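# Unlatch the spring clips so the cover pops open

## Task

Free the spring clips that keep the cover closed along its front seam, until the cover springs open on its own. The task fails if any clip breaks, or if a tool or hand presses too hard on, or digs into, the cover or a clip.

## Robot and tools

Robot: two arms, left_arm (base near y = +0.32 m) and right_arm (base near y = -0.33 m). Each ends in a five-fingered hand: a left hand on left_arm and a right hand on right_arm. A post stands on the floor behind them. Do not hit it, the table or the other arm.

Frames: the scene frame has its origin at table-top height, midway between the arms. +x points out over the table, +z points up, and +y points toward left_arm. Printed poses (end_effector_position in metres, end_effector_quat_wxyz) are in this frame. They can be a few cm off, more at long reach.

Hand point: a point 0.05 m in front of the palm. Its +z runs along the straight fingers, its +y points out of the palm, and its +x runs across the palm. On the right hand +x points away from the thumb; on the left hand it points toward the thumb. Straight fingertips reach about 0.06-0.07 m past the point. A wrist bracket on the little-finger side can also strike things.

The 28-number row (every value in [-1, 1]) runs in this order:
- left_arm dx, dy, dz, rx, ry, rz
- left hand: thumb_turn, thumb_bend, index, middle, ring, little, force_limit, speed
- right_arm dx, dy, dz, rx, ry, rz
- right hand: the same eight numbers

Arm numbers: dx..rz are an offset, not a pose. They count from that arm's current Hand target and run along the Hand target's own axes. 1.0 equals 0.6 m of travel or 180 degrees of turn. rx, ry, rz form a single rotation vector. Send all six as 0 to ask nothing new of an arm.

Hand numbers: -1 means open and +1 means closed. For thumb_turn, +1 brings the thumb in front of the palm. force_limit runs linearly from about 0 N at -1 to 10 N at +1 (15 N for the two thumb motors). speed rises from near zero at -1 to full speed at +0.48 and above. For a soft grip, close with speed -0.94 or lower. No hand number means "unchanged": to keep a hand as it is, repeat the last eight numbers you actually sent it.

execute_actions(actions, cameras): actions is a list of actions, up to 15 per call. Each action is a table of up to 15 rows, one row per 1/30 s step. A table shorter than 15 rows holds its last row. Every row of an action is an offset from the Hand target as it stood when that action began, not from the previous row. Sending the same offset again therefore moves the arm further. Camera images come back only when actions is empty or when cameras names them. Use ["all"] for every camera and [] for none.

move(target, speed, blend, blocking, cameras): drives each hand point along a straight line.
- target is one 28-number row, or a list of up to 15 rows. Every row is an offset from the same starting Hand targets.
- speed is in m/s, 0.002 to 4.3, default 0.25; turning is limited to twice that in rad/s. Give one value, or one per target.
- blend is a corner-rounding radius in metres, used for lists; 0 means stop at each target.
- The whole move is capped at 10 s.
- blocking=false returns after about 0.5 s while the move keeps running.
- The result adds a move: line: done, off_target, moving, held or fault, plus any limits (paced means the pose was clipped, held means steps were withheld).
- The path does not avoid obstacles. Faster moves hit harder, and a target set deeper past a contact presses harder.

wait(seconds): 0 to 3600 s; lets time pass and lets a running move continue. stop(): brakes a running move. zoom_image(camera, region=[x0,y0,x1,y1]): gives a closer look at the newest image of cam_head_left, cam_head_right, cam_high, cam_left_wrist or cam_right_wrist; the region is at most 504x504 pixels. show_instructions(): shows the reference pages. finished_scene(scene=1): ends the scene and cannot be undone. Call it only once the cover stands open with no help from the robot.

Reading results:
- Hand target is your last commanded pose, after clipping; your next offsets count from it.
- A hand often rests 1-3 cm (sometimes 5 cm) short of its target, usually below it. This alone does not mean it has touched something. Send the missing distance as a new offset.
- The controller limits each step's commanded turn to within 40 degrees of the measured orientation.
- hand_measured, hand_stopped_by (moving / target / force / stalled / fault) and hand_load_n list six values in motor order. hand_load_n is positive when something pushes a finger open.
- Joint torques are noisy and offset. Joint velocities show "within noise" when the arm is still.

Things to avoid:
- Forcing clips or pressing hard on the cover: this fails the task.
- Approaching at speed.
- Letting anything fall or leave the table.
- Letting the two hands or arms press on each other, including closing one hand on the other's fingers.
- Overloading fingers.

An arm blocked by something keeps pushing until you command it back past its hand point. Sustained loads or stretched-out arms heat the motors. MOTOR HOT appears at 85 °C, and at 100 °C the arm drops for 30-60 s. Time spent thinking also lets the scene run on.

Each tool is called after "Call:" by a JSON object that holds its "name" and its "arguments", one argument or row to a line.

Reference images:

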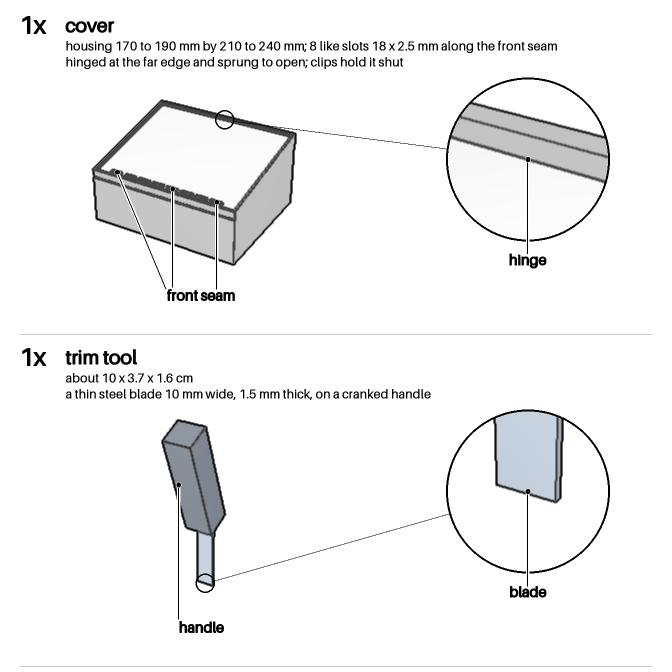

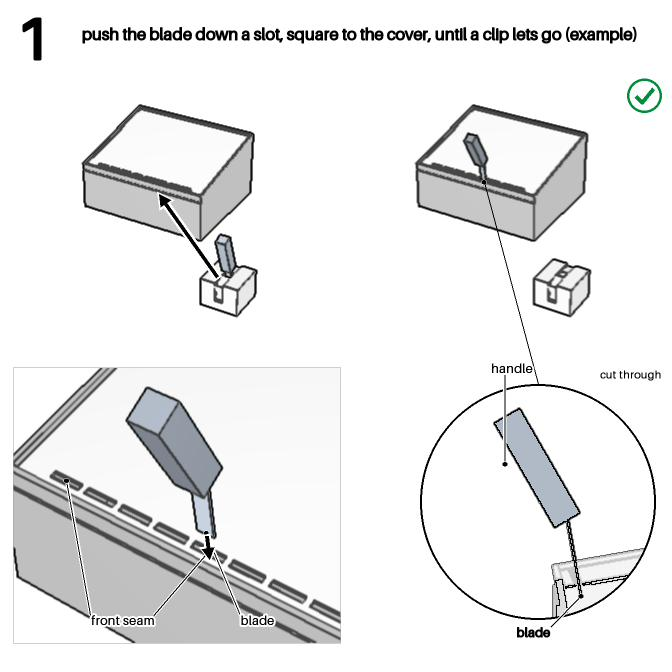

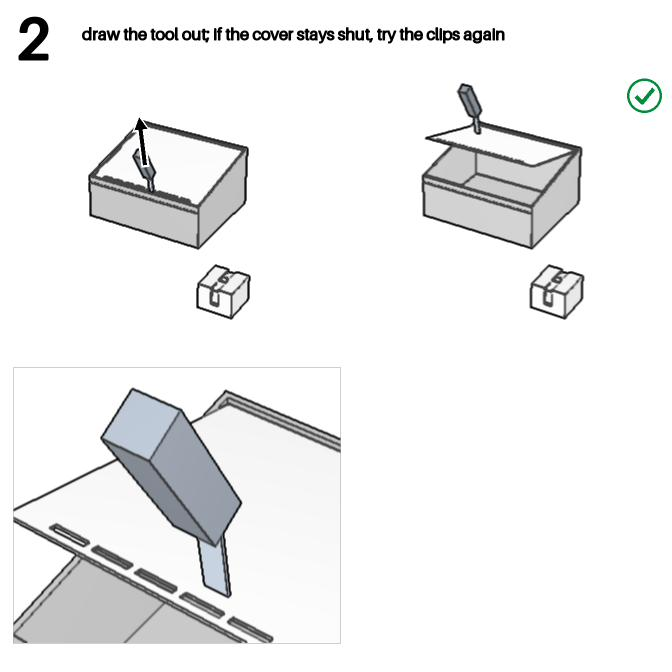

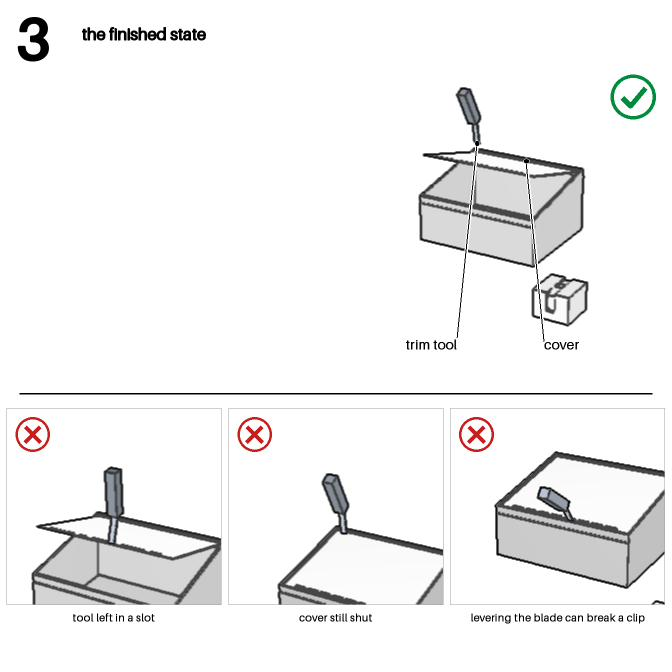

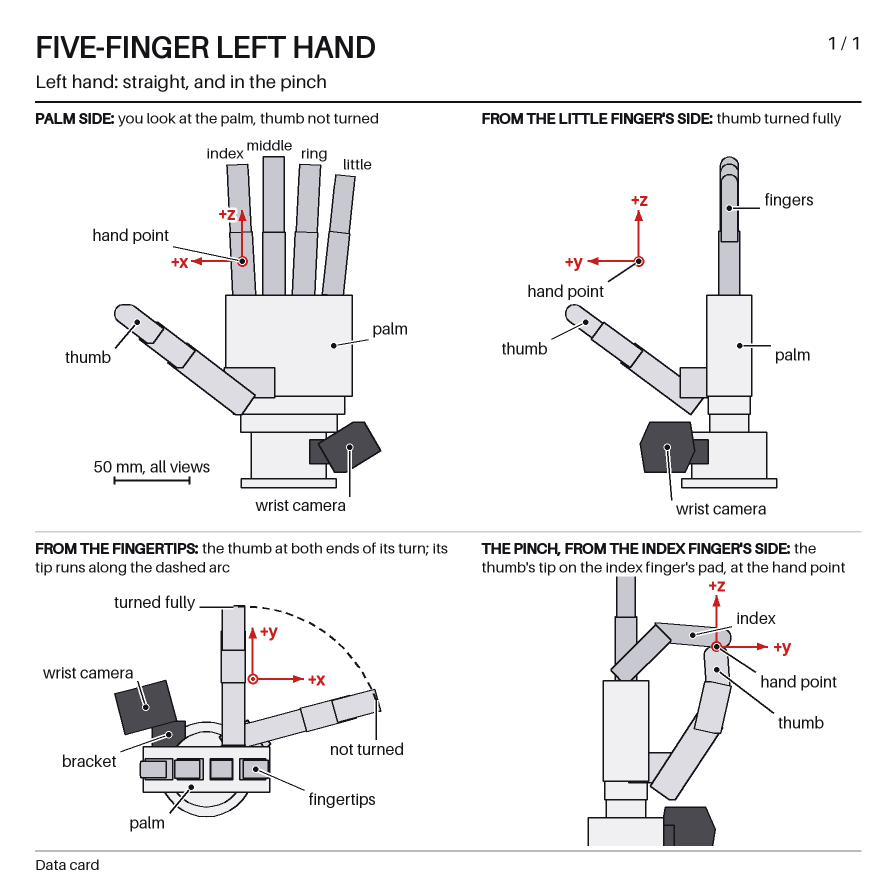

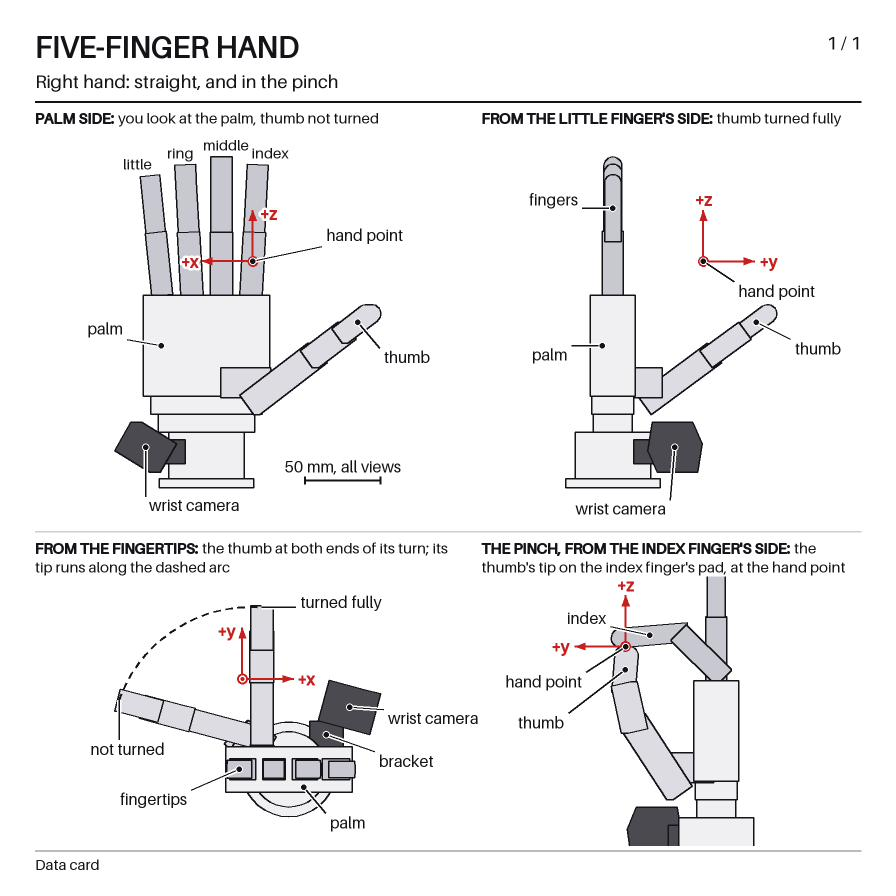

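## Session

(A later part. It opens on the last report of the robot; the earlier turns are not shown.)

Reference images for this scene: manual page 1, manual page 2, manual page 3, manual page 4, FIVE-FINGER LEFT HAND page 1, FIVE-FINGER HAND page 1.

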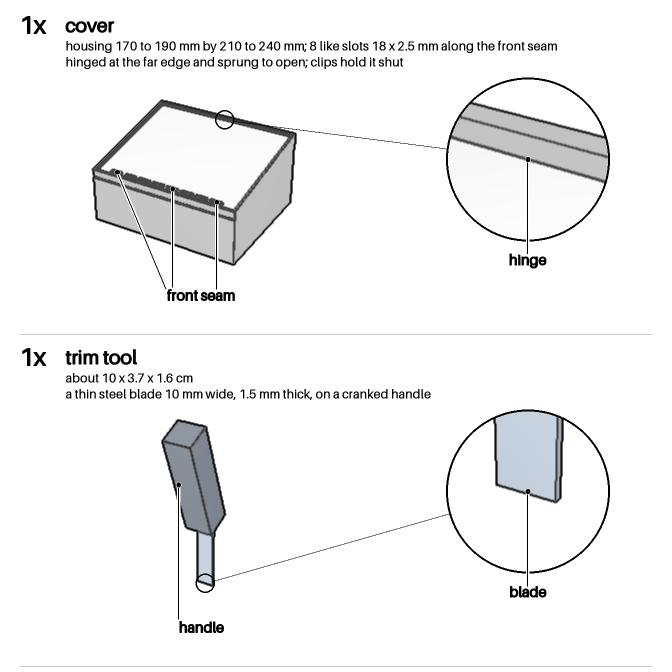

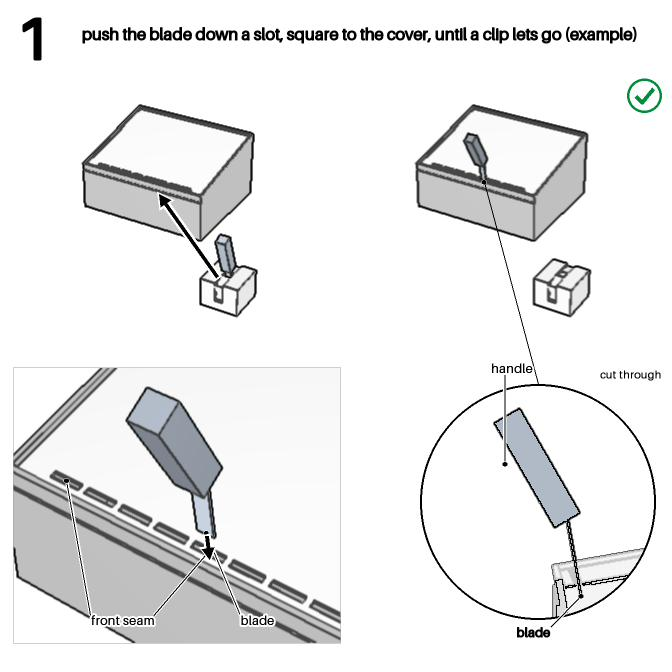

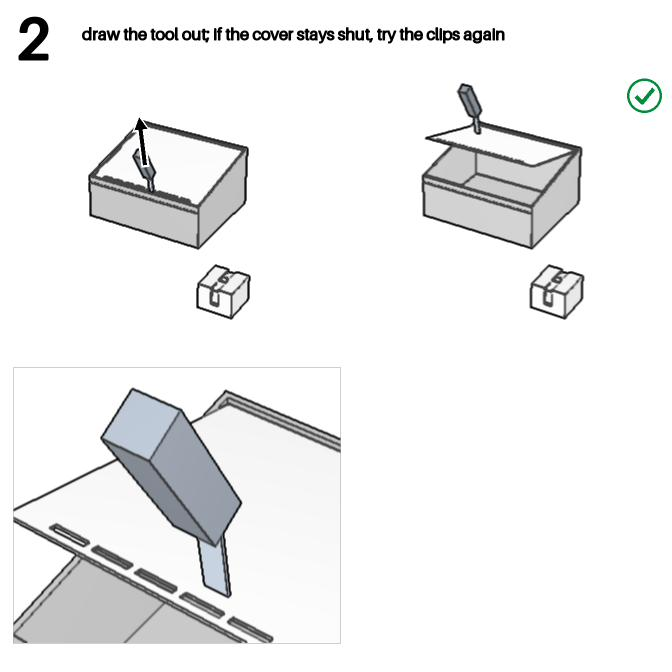

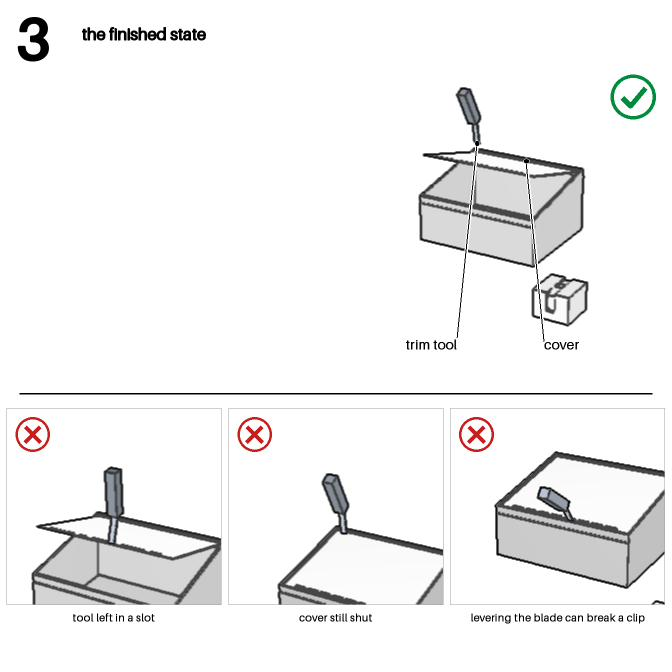

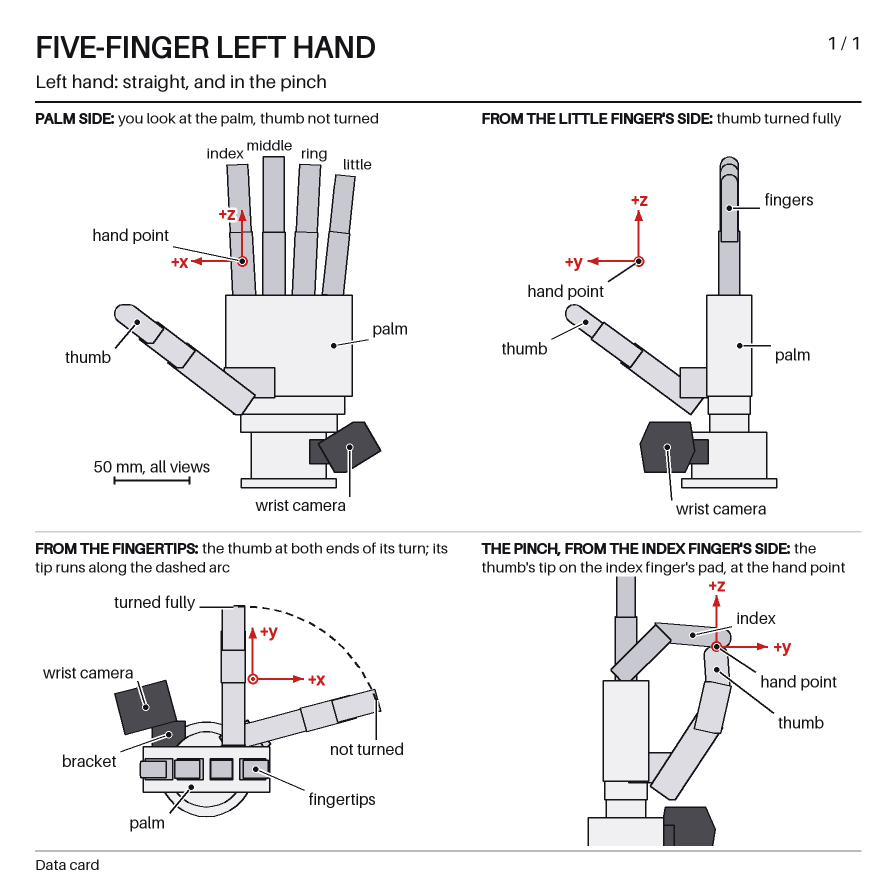

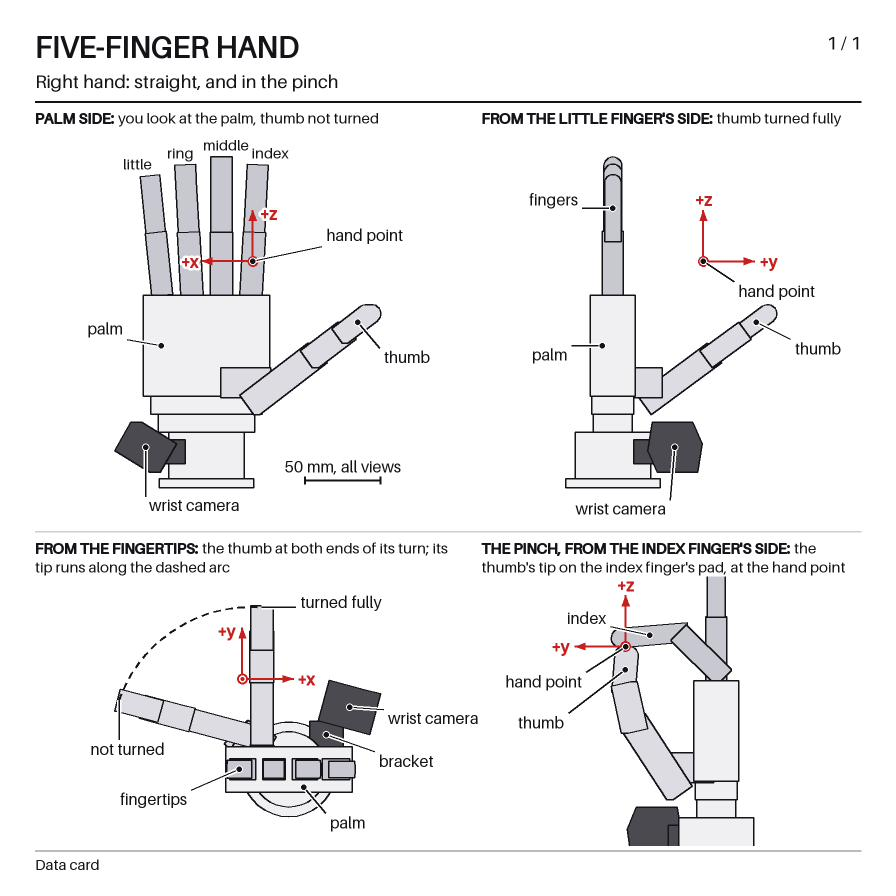

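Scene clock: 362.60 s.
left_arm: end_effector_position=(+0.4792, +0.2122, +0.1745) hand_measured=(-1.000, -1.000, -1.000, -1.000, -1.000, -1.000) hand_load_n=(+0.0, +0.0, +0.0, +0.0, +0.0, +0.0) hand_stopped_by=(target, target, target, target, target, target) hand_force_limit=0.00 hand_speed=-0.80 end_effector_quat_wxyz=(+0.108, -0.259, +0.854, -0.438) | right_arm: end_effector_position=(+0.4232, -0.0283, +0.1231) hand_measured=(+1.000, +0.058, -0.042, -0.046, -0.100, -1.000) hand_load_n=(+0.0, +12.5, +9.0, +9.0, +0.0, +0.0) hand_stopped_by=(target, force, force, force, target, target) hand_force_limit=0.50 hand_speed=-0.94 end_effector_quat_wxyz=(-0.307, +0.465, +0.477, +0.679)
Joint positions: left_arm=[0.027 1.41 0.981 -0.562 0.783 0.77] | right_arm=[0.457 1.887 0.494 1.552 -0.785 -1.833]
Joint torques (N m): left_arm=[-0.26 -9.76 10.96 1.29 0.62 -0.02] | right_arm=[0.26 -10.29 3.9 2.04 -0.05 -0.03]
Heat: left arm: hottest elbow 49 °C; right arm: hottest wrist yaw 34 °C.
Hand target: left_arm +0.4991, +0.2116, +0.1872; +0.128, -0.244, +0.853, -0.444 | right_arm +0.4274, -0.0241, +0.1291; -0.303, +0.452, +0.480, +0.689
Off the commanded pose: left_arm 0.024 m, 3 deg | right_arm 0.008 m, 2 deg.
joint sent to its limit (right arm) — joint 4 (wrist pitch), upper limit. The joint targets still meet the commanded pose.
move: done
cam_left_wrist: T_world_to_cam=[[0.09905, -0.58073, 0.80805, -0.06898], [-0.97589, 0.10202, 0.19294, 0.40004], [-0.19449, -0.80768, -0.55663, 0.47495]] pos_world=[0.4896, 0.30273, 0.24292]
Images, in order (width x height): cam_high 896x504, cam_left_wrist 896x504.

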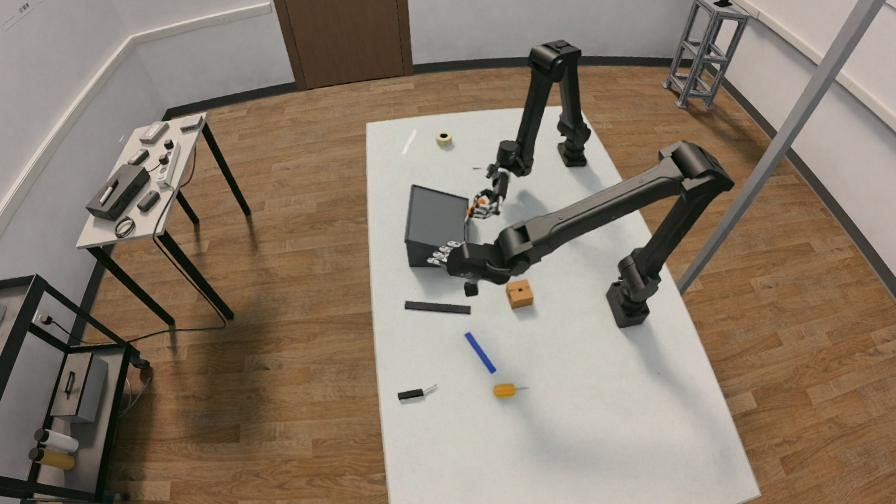

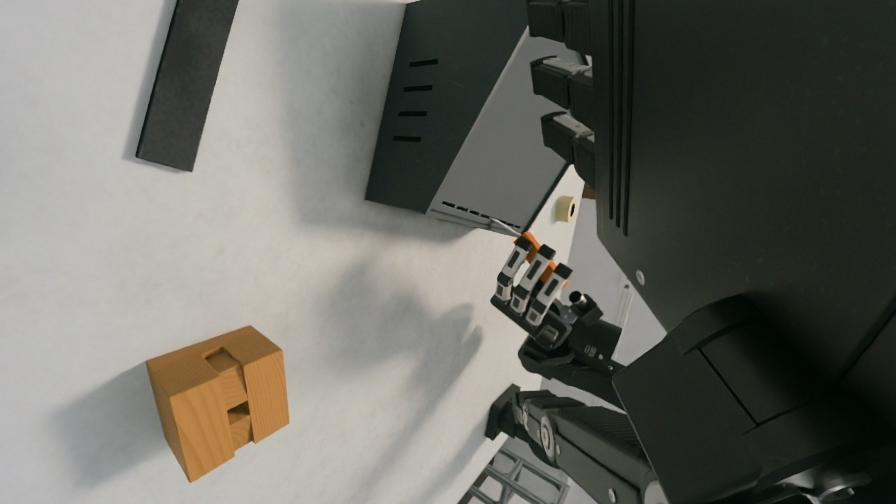

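Call:
{"name": "move", "arguments": {
  "target": [0,0,0,0,0,0,-1,-1,-1,-1,-1,-1,0,-0.8,-0.0062,0.0002,-0.0002,0,0,0,1,0.1,0.35,0.35,-0.1,-1,0.5,-0.94],
  "speed": 0.04,
  "cameras": ["cam_left_wrist"]
}}

Call:
{"name": "zoom_image", "arguments": {
  "camera": "cam_left_wrist",
  "region": [476, 203, 526, 243]
}}

Scene clock: 363.63 s.
left_arm: end_effector_position=(+0.4792, +0.2122, +0.1745) hand_measured=(-1.000, -1.000, -1.000, -1.000, -1.000, -1.000) hand_load_n=(+0.0, -0.5, +0.0, +0.0, +0.0, +0.0) hand_stopped_by=(target, target, target, target, target, target) hand_force_limit=0.00 hand_speed=-0.80 end_effector_quat_wxyz=(+0.108, -0.259, +0.854, -0.438) | right_arm: end_effector_position=(+0.4244, -0.0276, +0.1203) hand_measured=(+1.000, +0.058, -0.042, -0.046, -0.100, -1.000) hand_load_n=(+0.0, +12.0, +9.0, +9.0, +0.0, +0.5) hand_stopped_by=(target, force, force, force, target, target) hand_force_limit=0.50 hand_speed=-0.94 end_effector_quat_wxyz=(-0.308, +0.466, +0.478, +0.678)
Joint positions: left_arm=[0.027 1.41 0.981 -0.562 0.783 0.77] | right_arm=[0.457 1.896 0.499 1.552 -0.786 -1.833]
Joint torques (N m): left_arm=[-0.32 -9.76 10.97 1.31 0.61 -0.02] | right_arm=[0.09 -10.29 3.84 2.07 -0.11 -0.06]
Heat: left arm: hottest elbow 49 °C; right arm: hottest wrist yaw 34 °C.
Hand target: left_arm +0.4991, +0.2116, +0.1872; +0.128, -0.244, +0.853, -0.444 | right_arm +0.4289, -0.0244, +0.1257; -0.303, +0.452, +0.480, +0.689
Off the commanded pose: left_arm 0.024 m, 3 deg | right_arm 0.008 m, 2 deg.
joint sent to its limit (right arm) — joint 4 (wrist pitch), upper limit. The joint targets still meet the commanded pose.
move: done
cam_left_wrist: T_world_to_cam=[[0.09905, -0.58073, 0.80805, -0.06898], [-0.97589, 0.10202, 0.19294, 0.40004], [-0.19449, -0.80768, -0.55663, 0.47495]] pos_world=[0.4896, 0.30273, 0.24292]

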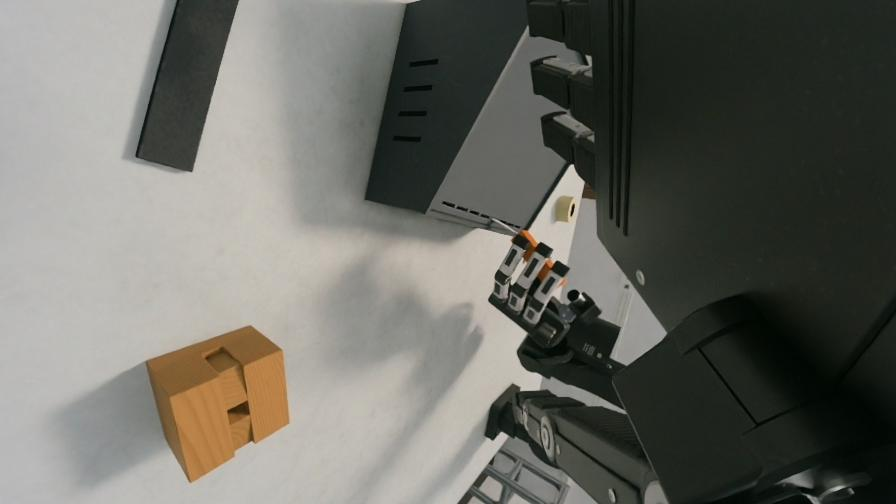

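Scaled by 10.080 from the camera's image (finer frame: 1280x720).

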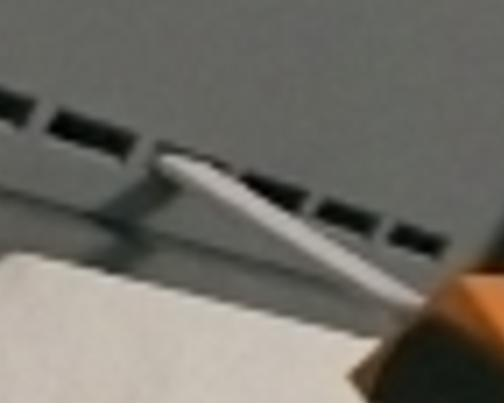

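Call:
{"name": "move", "arguments": {
  "target": [0,0,0,0,0,0,-1,-1,-1,-1,-1,-1,0,-0.8,-0.0062,-0.0002,-0.0002,0,0,0,1,0.1,0.35,0.35,-0.1,-1,0.5,-0.94],
  "speed": 0.03,
  "cameras": ["cam_left_wrist"]
}}

Call:
{"name": "zoom_image", "arguments": {
  "camera": "cam_left_wrist",
  "region": [476, 203, 526, 243]
}}

Scene clock: 364.60 s.
left_arm: end_effector_position=(+0.4792, +0.2122, +0.1745) hand_measured=(-1.000, -1.000, -1.000, -1.000, -1.000, -1.000) hand_load_n=(+0.0, +0.0, +0.0, +0.0, +0.0, +0.0) hand_stopped_by=(target, target, target, target, target, target) hand_force_limit=0.00 hand_speed=-0.80 end_effector_quat_wxyz=(+0.108, -0.259, +0.854, -0.438) | right_arm: end_effector_position=(+0.4254, -0.0267, +0.1173) hand_measured=(+1.000, +0.058, -0.042, -0.046, -0.100, -1.000) hand_load_n=(+0.0, +12.5, +9.0, +9.0, +0.0, +0.0) hand_stopped_by=(target, force, force, force, target, target) hand_force_limit=0.50 hand_speed=-0.94 end_effector_quat_wxyz=(-0.308, +0.467, +0.479, +0.677)
Joint positions: left_arm=[0.027 1.41 0.981 -0.562 0.783 0.77] | right_arm=[0.457 1.905 0.503 1.552 -0.788 -1.833]
Joint torques (N m): left_arm=[-0.32 -9.7 10.95 1.28 0.61 -0.02] | right_arm=[-0.03 -10.4 3.75 2.04 -0.11 -0.08]
Heat: left arm: hottest elbow 49 °C; right arm: hottest wrist yaw 34 °C.
Hand target: left_arm +0.4991, +0.2116, +0.1872; +0.128, -0.244, +0.853, -0.444 | right_arm +0.4303, -0.0245, +0.1222; -0.303, +0.452, +0.480, +0.689
Off the commanded pose: left_arm 0.024 m, 3 deg | right_arm 0.007 m, 2 deg.
joint sent to its limit (right arm) — joint 4 (wrist pitch), upper limit. The joint targets still meet the commanded pose.
move: done
cam_left_wrist: T_world_to_cam=[[0.09905, -0.58073, 0.80805, -0.06898], [-0.97589, 0.10202, 0.19294, 0.40004], [-0.19449, -0.80768, -0.55663, 0.47495]] pos_world=[0.4896, 0.30273, 0.24292]

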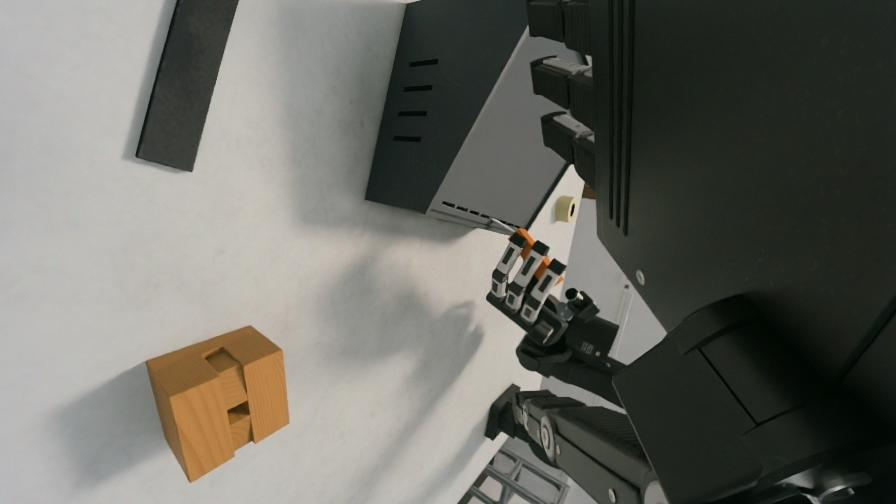

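Scaled by 10.080 from the camera's image (finer frame: 1280x720).

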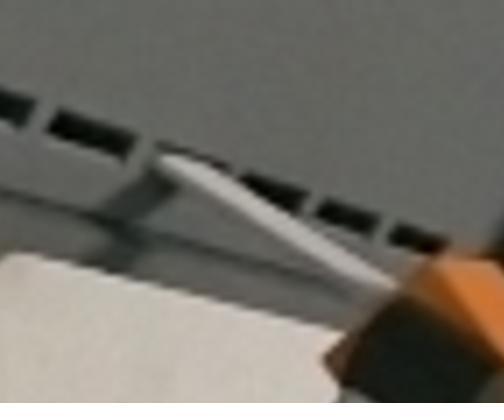

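Call:
{"name": "move", "arguments": {
  "target": [0,0,0,0,0,0,-1,-1,-1,-1,-1,-1,0,-0.8,-0.0062,-0.0002,-0.0002,0,0,0,1,0.1,0.35,0.35,-0.1,-1,0.5,-0.94],
  "speed": 0.03,
  "cameras": ["cam_left_wrist"]
}}

Call:
{"name": "zoom_image", "arguments": {
  "camera": "cam_left_wrist",
  "region": [476, 203, 526, 243]
}}

Scene clock: 365.60 s.
left_arm: end_effector_position=(+0.4792, +0.2122, +0.1745) hand_measured=(-1.000, -1.000, -1.000, -1.000, -1.000, -1.000) hand_load_n=(+0.0, -0.5, +0.0, +0.0, +0.0, +0.0) hand_stopped_by=(target, target, target, target, target, target) hand_force_limit=0.00 hand_speed=-0.80 end_effector_quat_wxyz=(+0.108, -0.259, +0.854, -0.438) | right_arm: end_effector_position=(+0.4261, -0.0258, +0.1172) hand_measured=(+1.000, +0.058, -0.042, -0.046, -0.100, -1.000) hand_load_n=(+0.0, +12.5, +8.5, +9.5, +0.0, +0.0) hand_stopped_by=(target, force, force, force, target, target) hand_force_limit=0.50 hand_speed=-0.94 end_effector_quat_wxyz=(-0.307, +0.464, +0.481, +0.678)
Joint positions: left_arm=[0.027 1.41 0.981 -0.562 0.783 0.77] | right_arm=[0.457 1.911 0.508 1.557 -0.791 -1.839]
Joint torques (N m): left_arm=[-0.32 -9.76 10.95 1.26 0.61 -0.02] | right_arm=[-0.15 -10.17 3.74 1.85 -0.08 -0.06]
Heat: left arm: hottest elbow 49 °C; right arm: hottest wrist yaw 34 °C.
Hand target: left_arm +0.4991, +0.2116, +0.1872; +0.128, -0.244, +0.853, -0.444 | right_arm +0.4317, -0.0246, +0.1188; -0.303, +0.452, +0.480, +0.689
Off the commanded pose: left_arm 0.024 m, 3 deg | right_arm 0.006 m, 2 deg.
joint sent to its limit (right arm) — joint 4 (wrist pitch), upper limit. The joint targets still meet the commanded pose.
move: done
cam_left_wrist: T_world_to_cam=[[0.09905, -0.58073, 0.80805, -0.06898], [-0.97589, 0.10202, 0.19294, 0.40004], [-0.19449, -0.80768, -0.55663, 0.47495]] pos_world=[0.4896, 0.30273, 0.24292]

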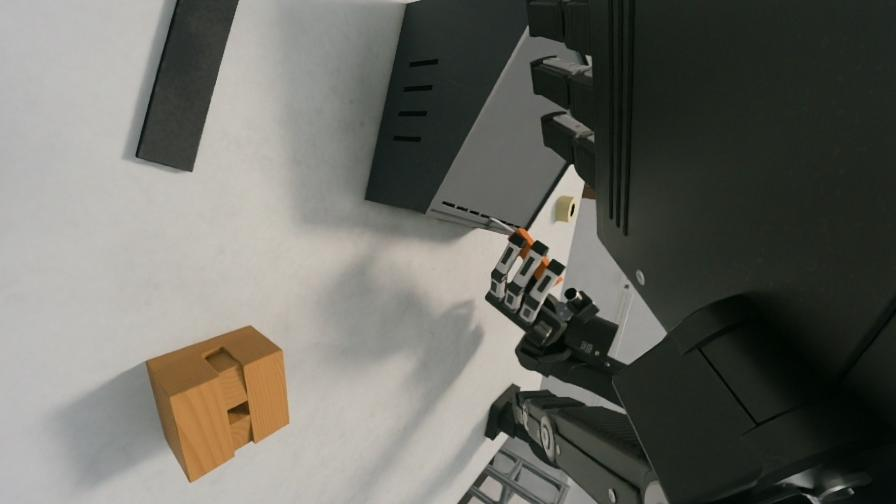

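Scaled by 10.080 from the camera's image (finer frame: 1280x720).

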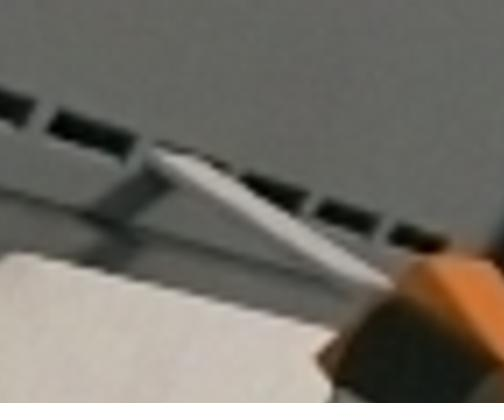

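Call:
{"name": "move", "arguments": {
  "target": [0,0,0,0,0,0,-1,-1,-1,-1,-1,-1,0,-0.8,-0.0060,-0.0006,-0.0022,0,0,0,1,0.1,0.35,0.35,-0.1,-1,0.5,-0.94],
  "speed": 0.03,
  "cameras": ["cam_left_wrist"]
}}

Call:
{"name": "zoom_image", "arguments": {
  "camera": "cam_left_wrist",
  "region": [476, 203, 526, 243]
}}

Scene clock: 366.57 s.
left_arm: end_effector_position=(+0.4792, +0.2122, +0.1745) hand_measured=(-1.000, -1.000, -1.000, -1.000, -1.000, -1.000) hand_load_n=(+0.0, +0.0, +0.0, +0.0, +0.0, +0.0) hand_stopped_by=(target, target, target, target, target, target) hand_force_limit=0.00 hand_speed=-0.80 end_effector_quat_wxyz=(+0.108, -0.259, +0.854, -0.438) | right_arm: end_effector_position=(+0.4257, -0.0252, +0.1166) hand_measured=(+1.000, +0.058, -0.042, -0.046, -0.100, -1.000) hand_load_n=(+0.0, +12.5, +8.0, +10.0, +0.0, +0.0) hand_stopped_by=(target, force, force, force, target, target) hand_force_limit=0.50 hand_speed=-0.94 end_effector_quat_wxyz=(-0.306, +0.461, +0.484, +0.678)
Joint positions: left_arm=[0.027 1.41 0.981 -0.562 0.783 0.77] | right_arm=[0.457 1.916 0.509 1.56 -0.796 -1.847]
Joint torques (N m): left_arm=[-0.26 -9.82 10.97 1.29 0.62 -0.02] | right_arm=[-0.44 -9.82 3.69 1.68 -0.06 -0.03]
Heat: left arm: hottest elbow 49 °C; right arm: hottest wrist yaw 34 °C.
Hand target: left_arm +0.4991, +0.2116, +0.1872; +0.128, -0.244, +0.853, -0.444 | right_arm +0.4324, -0.0258, +0.1151; -0.303, +0.452, +0.480, +0.688
Off the commanded pose: left_arm 0.024 m, 3 deg | right_arm 0.007 m, 2 deg.
joint sent to its limit (right arm) — joint 4 (wrist pitch), upper limit. The joint targets still meet the commanded pose.
move: done
cam_left_wrist: T_world_to_cam=[[0.09905, -0.58073, 0.80805, -0.06898], [-0.97589, 0.10202, 0.19294, 0.40004], [-0.19449, -0.80768, -0.55663, 0.47495]] pos_world=[0.4896, 0.30273, 0.24292]

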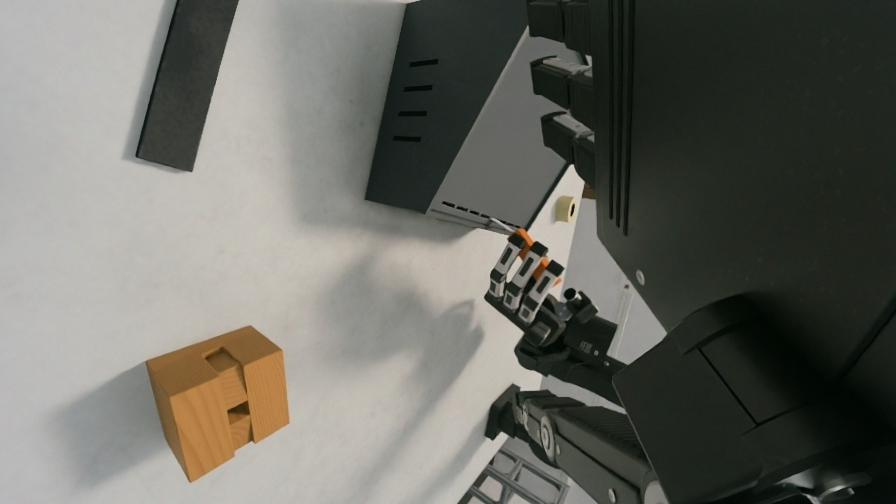

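Scaled by 10.080 from the camera's image (finer frame: 1280x720).

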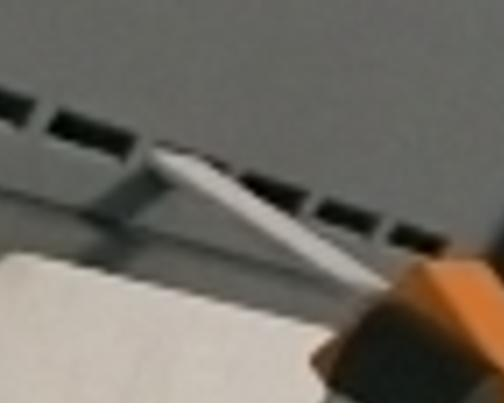

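Call:
{"name": "move", "arguments": {
  "target": [0,0,0,0,0,0,-1,-1,-1,-1,-1,-1,0,-0.8,0.0010,0.0018,-0.0098,0,0,0,1,0.1,0.35,0.35,-0.1,-1,0.5,-0.94],
  "speed": 0.03,
  "cameras": ["cam_left_wrist"]
}}

Call:
{"name": "zoom_image", "arguments": {
  "camera": "cam_left_wrist",
  "region": [476, 203, 526, 243]
}}

Scene clock: 367.73 s.
left_arm: end_effector_position=(+0.4792, +0.2122, +0.1745) hand_measured=(-1.000, -1.000, -1.000, -1.000, -1.000, -1.000) hand_load_n=(+0.0, +0.0, +0.0, -0.5, +0.0, +0.0) hand_stopped_by=(target, target, target, target, target, target) hand_force_limit=0.00 hand_speed=-0.80 end_effector_quat_wxyz=(+0.108, -0.259, +0.854, -0.438) | right_arm: end_effector_position=(+0.4252, -0.0258, +0.1165) hand_measured=(+1.000, +0.058, -0.042, -0.046, -0.100, -1.000) hand_load_n=(+0.0, +12.0, +9.5, +9.0, +0.0, +0.0) hand_stopped_by=(target, force, force, force, target, target) hand_force_limit=0.50 hand_speed=-0.94 end_effector_quat_wxyz=(-0.307, +0.459, +0.487, +0.677)
Joint positions: left_arm=[0.027 1.41 0.981 -0.562 0.783 0.77] | right_arm=[0.452 1.916 0.509 1.56 -0.808 -1.848]
Joint torques (N m): left_arm=[-0.26 -9.76 10.96 1.26 0.61 -0.02] | right_arm=[-1.14 -10.46 2.97 1.68 -0.1 -0.01]
Heat: left arm: hottest elbow 49 °C; right arm: hottest wrist yaw 34 °C.
Hand target: left_arm +0.4991, +0.2116, +0.1872; +0.128, -0.244, +0.853, -0.444 | right_arm +0.4311, -0.0316, +0.1153; -0.303, +0.452, +0.480, +0.688
Off the commanded pose: left_arm 0.024 m, 3 deg | right_arm 0.008 m, 2 deg.
joint sent to its limit (right arm) — joint 4 (wrist pitch), upper limit. The joint targets still meet the commanded pose.
move: done
cam_left_wrist: T_world_to_cam=[[0.09905, -0.58073, 0.80805, -0.06898], [-0.97589, 0.10202, 0.19294, 0.40004], [-0.19449, -0.80768, -0.55663, 0.47495]] pos_world=[0.4896, 0.30273, 0.24292]

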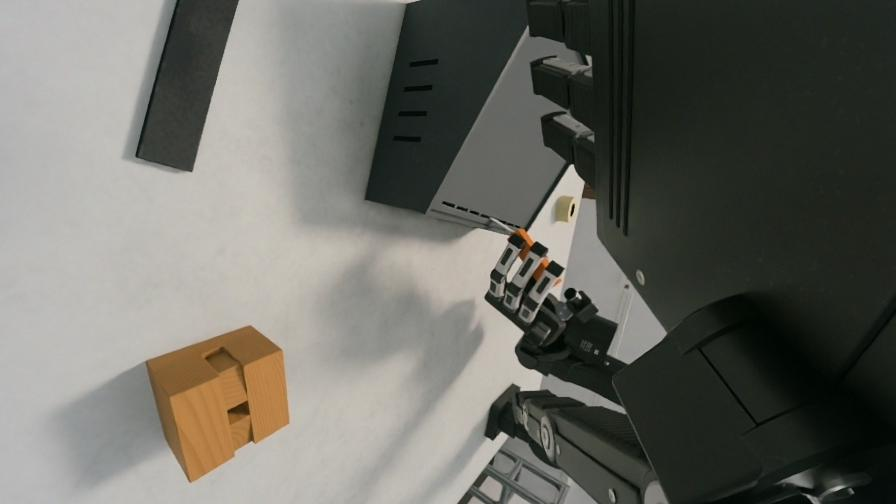

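Scaled by 10.080 from the camera's image (finer frame: 1280x720).

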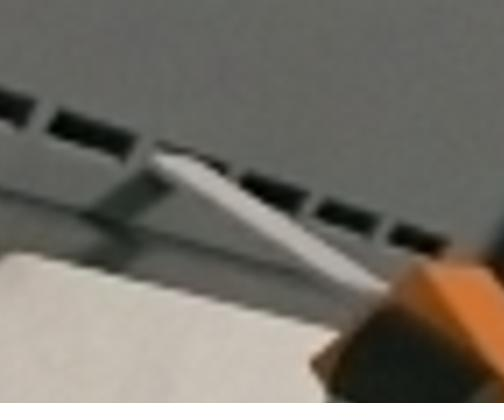

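Call:
{"name": "move", "arguments": {
  "target": [0,0,0,0,0,0,-1,-1,-1,-1,-1,-1,0,-0.8,-0.0060,0.0006,-0.0028,0,0,0,1,0.1,0.35,0.35,-0.1,-1,0.5,-0.94],
  "speed": 0.03,
  "cameras": ["cam_left_wrist","cam_high"]
}}

Call:
{"name": "zoom_image", "arguments": {
  "camera": "cam_left_wrist",
  "region": [476, 203, 526, 243]
}}

Call:
{"name": "zoom_image", "arguments": {
  "camera": "cam_high",
  "region": [450, 195, 490, 227]
}}

Scene clock: 368.83 s.
left_arm: end_effector_position=(+0.4792, +0.2122, +0.1745) hand_measured=(-1.000, -1.000, -1.000, -1.000, -1.000, -1.000) hand_load_n=(+0.0, +0.0, +0.0, +0.0, +0.0, +0.0) hand_stopped_by=(target, target, target, target, target, target) hand_force_limit=0.00 hand_speed=-0.80 end_effector_quat_wxyz=(+0.108, -0.259, +0.854, -0.438) | right_arm: end_effector_position=(+0.4251, -0.0265, +0.1165) hand_measured=(+1.000, +0.058, -0.042, -0.046, -0.100, -1.000) hand_load_n=(+0.0, +12.5, +9.5, +8.5, +0.0, +0.0) hand_stopped_by=(target, force, force, force, target, target) hand_force_limit=0.50 hand_speed=-0.94 end_effector_quat_wxyz=(-0.307, +0.457, +0.489, +0.677)
Joint positions: left_arm=[0.027 1.41 0.981 -0.562 0.783 0.77] | right_arm=[0.449 1.916 0.509 1.56 -0.816 -1.851]
Joint torques (N m): left_arm=[-0.26 -9.7 10.95 1.29 0.61 -0.02] | right_arm=[-1.26 -9.88 3.1 1.69 -0.04 -0.03]
Heat: left arm: hottest elbow 49 °C; right arm: hottest wrist yaw 34 °C.
Hand target: left_arm +0.4991, +0.2116, +0.1872; +0.128, -0.244, +0.853, -0.444 | right_arm +0.4323, -0.0333, +0.1121; -0.303, +0.452, +0.480, +0.689
Off the commanded pose: left_arm 0.024 m, 3 deg | right_arm 0.011 m, 2 deg.
joint sent to its limit (right arm) — joint 4 (wrist pitch), upper limit. The joint targets still meet the commanded pose.
move: off_target (right_arm)
cam_left_wrist: T_world_to_cam=[[0.09905, -0.58073, 0.80805, -0.06898], [-0.97589, 0.10202, 0.19294, 0.40004], [-0.19449, -0.80768, -0.55663, 0.47495]] pos_world=[0.4896, 0.30273, 0.24292]
Images, in order (width x height): cam_high 896x504, cam_left_wrist 896x504.

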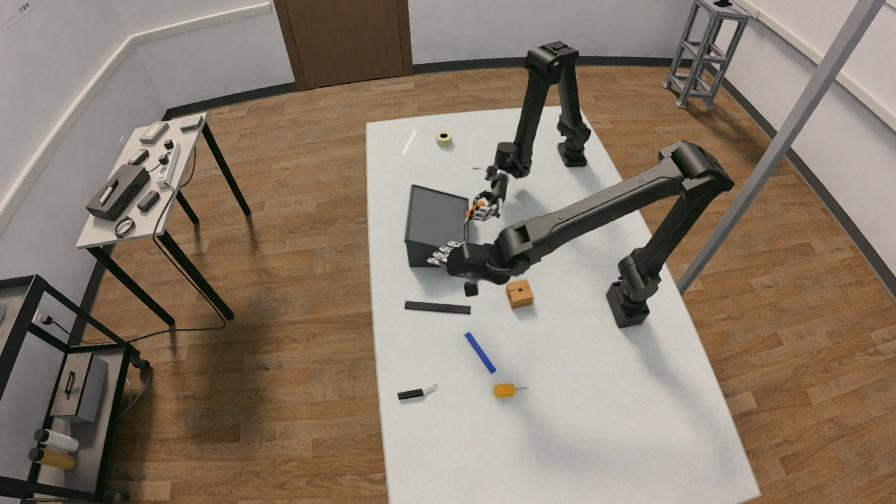

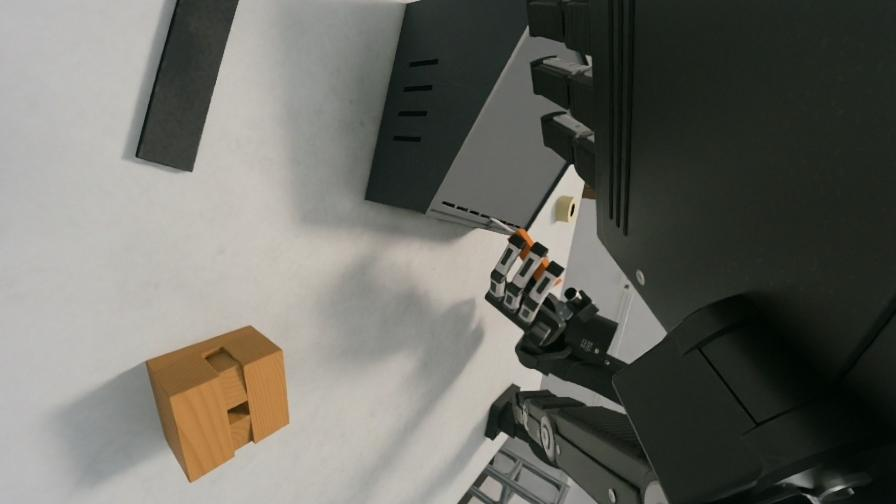

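Scaled by 10.080 from the camera's image (finer frame: 1280x720).

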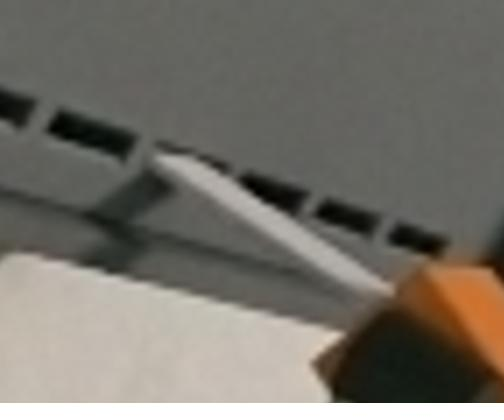

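Scaled by 12.600 from the camera's image (finer frame: 1280x720).

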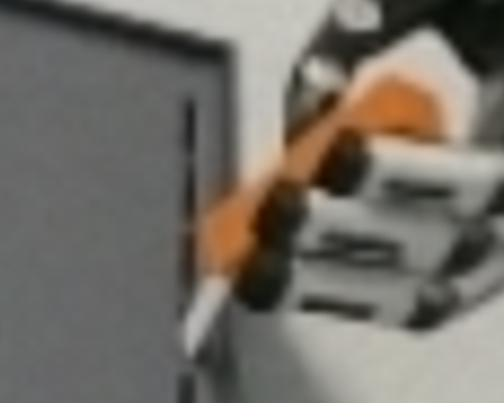

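Call:
{"name": "move", "arguments": {
  "target": [0,0,0,0,0,0,-1,-1,-1,-1,-1,-1,0,-0.8,-0.0251,-0.0097,-0.0114,-0.0005,-0.0032,0.0164,1,0.1,0.35,0.35,-0.1,-1,0.5,-0.94],
  "speed": 0.03,
  "cameras": ["cam_left_wrist"]
}}

Call:
{"name": "zoom_image", "arguments": {
  "camera": "cam_left_wrist",
  "region": [476, 203, 526, 243]
}}

Scene clock: 373.87 s.
left_arm: end_effector_position=(+0.4792, +0.2122, +0.1745) hand_measured=(-1.000, -1.000, -1.000, -1.000, -1.000, -1.000) hand_load_n=(+0.0, +0.0, +0.0, +0.0, +0.0, +0.0) hand_stopped_by=(target, target, target, target, target, target) hand_force_limit=0.00 hand_speed=-0.80 end_effector_quat_wxyz=(+0.108, -0.259, +0.854, -0.438) | right_arm: end_effector_position=(+0.4246, -0.0272, +0.1156) hand_measured=(+1.000, +0.058, -0.042, -0.046, -0.100, -1.000) hand_load_n=(+0.0, +12.5, +10.5, +8.5, +0.0, -0.5) hand_stopped_by=(target, force, force, force, target, target) hand_force_limit=0.50 hand_speed=-0.94 end_effector_quat_wxyz=(-0.308, +0.453, +0.490, +0.678)
Joint positions: left_arm=[0.027 1.41 0.981 -0.562 0.783 0.77] | right_arm=[0.445 1.925 0.51 1.576 -0.825 -1.851]
Joint torques (N m): left_arm=[-0.26 -9.7 10.96 1.28 0.61 -0.02] | right_arm=[-1.67 -8.7 2.39 1.03 0.06 0.27]
Heat: left arm: hottest elbow 49 °C; right arm: hottest wrist yaw 34 °C.
Hand target: left_arm +0.4991, +0.2116, +0.1872; +0.128, -0.244, +0.853, -0.444 | right_arm +0.4312, -0.0380, +0.0951; -0.318, +0.468, +0.469, +0.679
Off the commanded pose: left_arm 0.024 m, 3 deg | right_arm 0.024 m, 3 deg.
joint read past its limit (right arm) — joint 4 (wrist pitch), upper limit.
joint sent to its limit (right arm) — joint 4 (wrist pitch), upper limit. The joint targets still meet the commanded pose.
move: off_target (right_arm)
cam_left_wrist: T_world_to_cam=[[0.09905, -0.58073, 0.80805, -0.06898], [-0.97589, 0.10202, 0.19294, 0.40004], [-0.19449, -0.80768, -0.55663, 0.47495]] pos_world=[0.4896, 0.30273, 0.24292]

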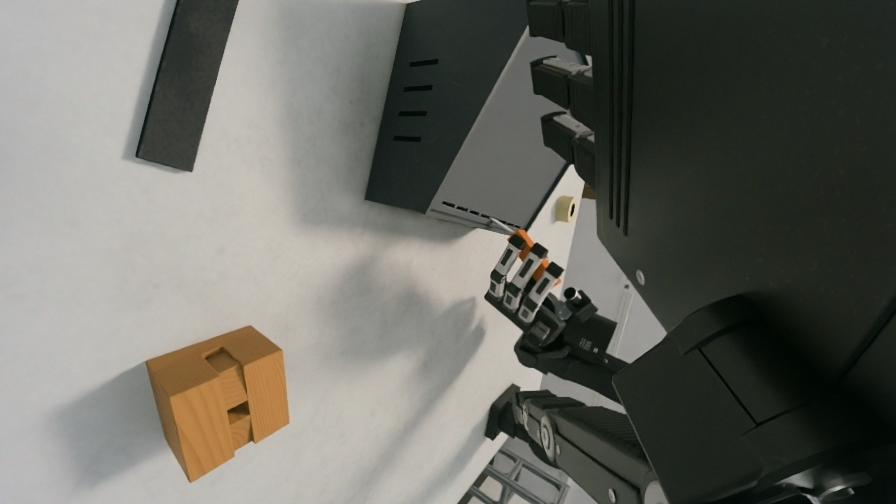

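Scaled by 10.080 from the camera's image (finer frame: 1280x720).

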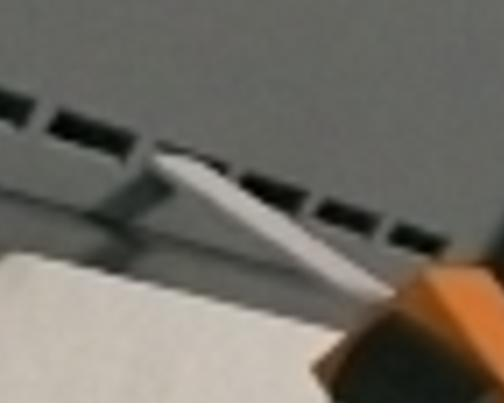

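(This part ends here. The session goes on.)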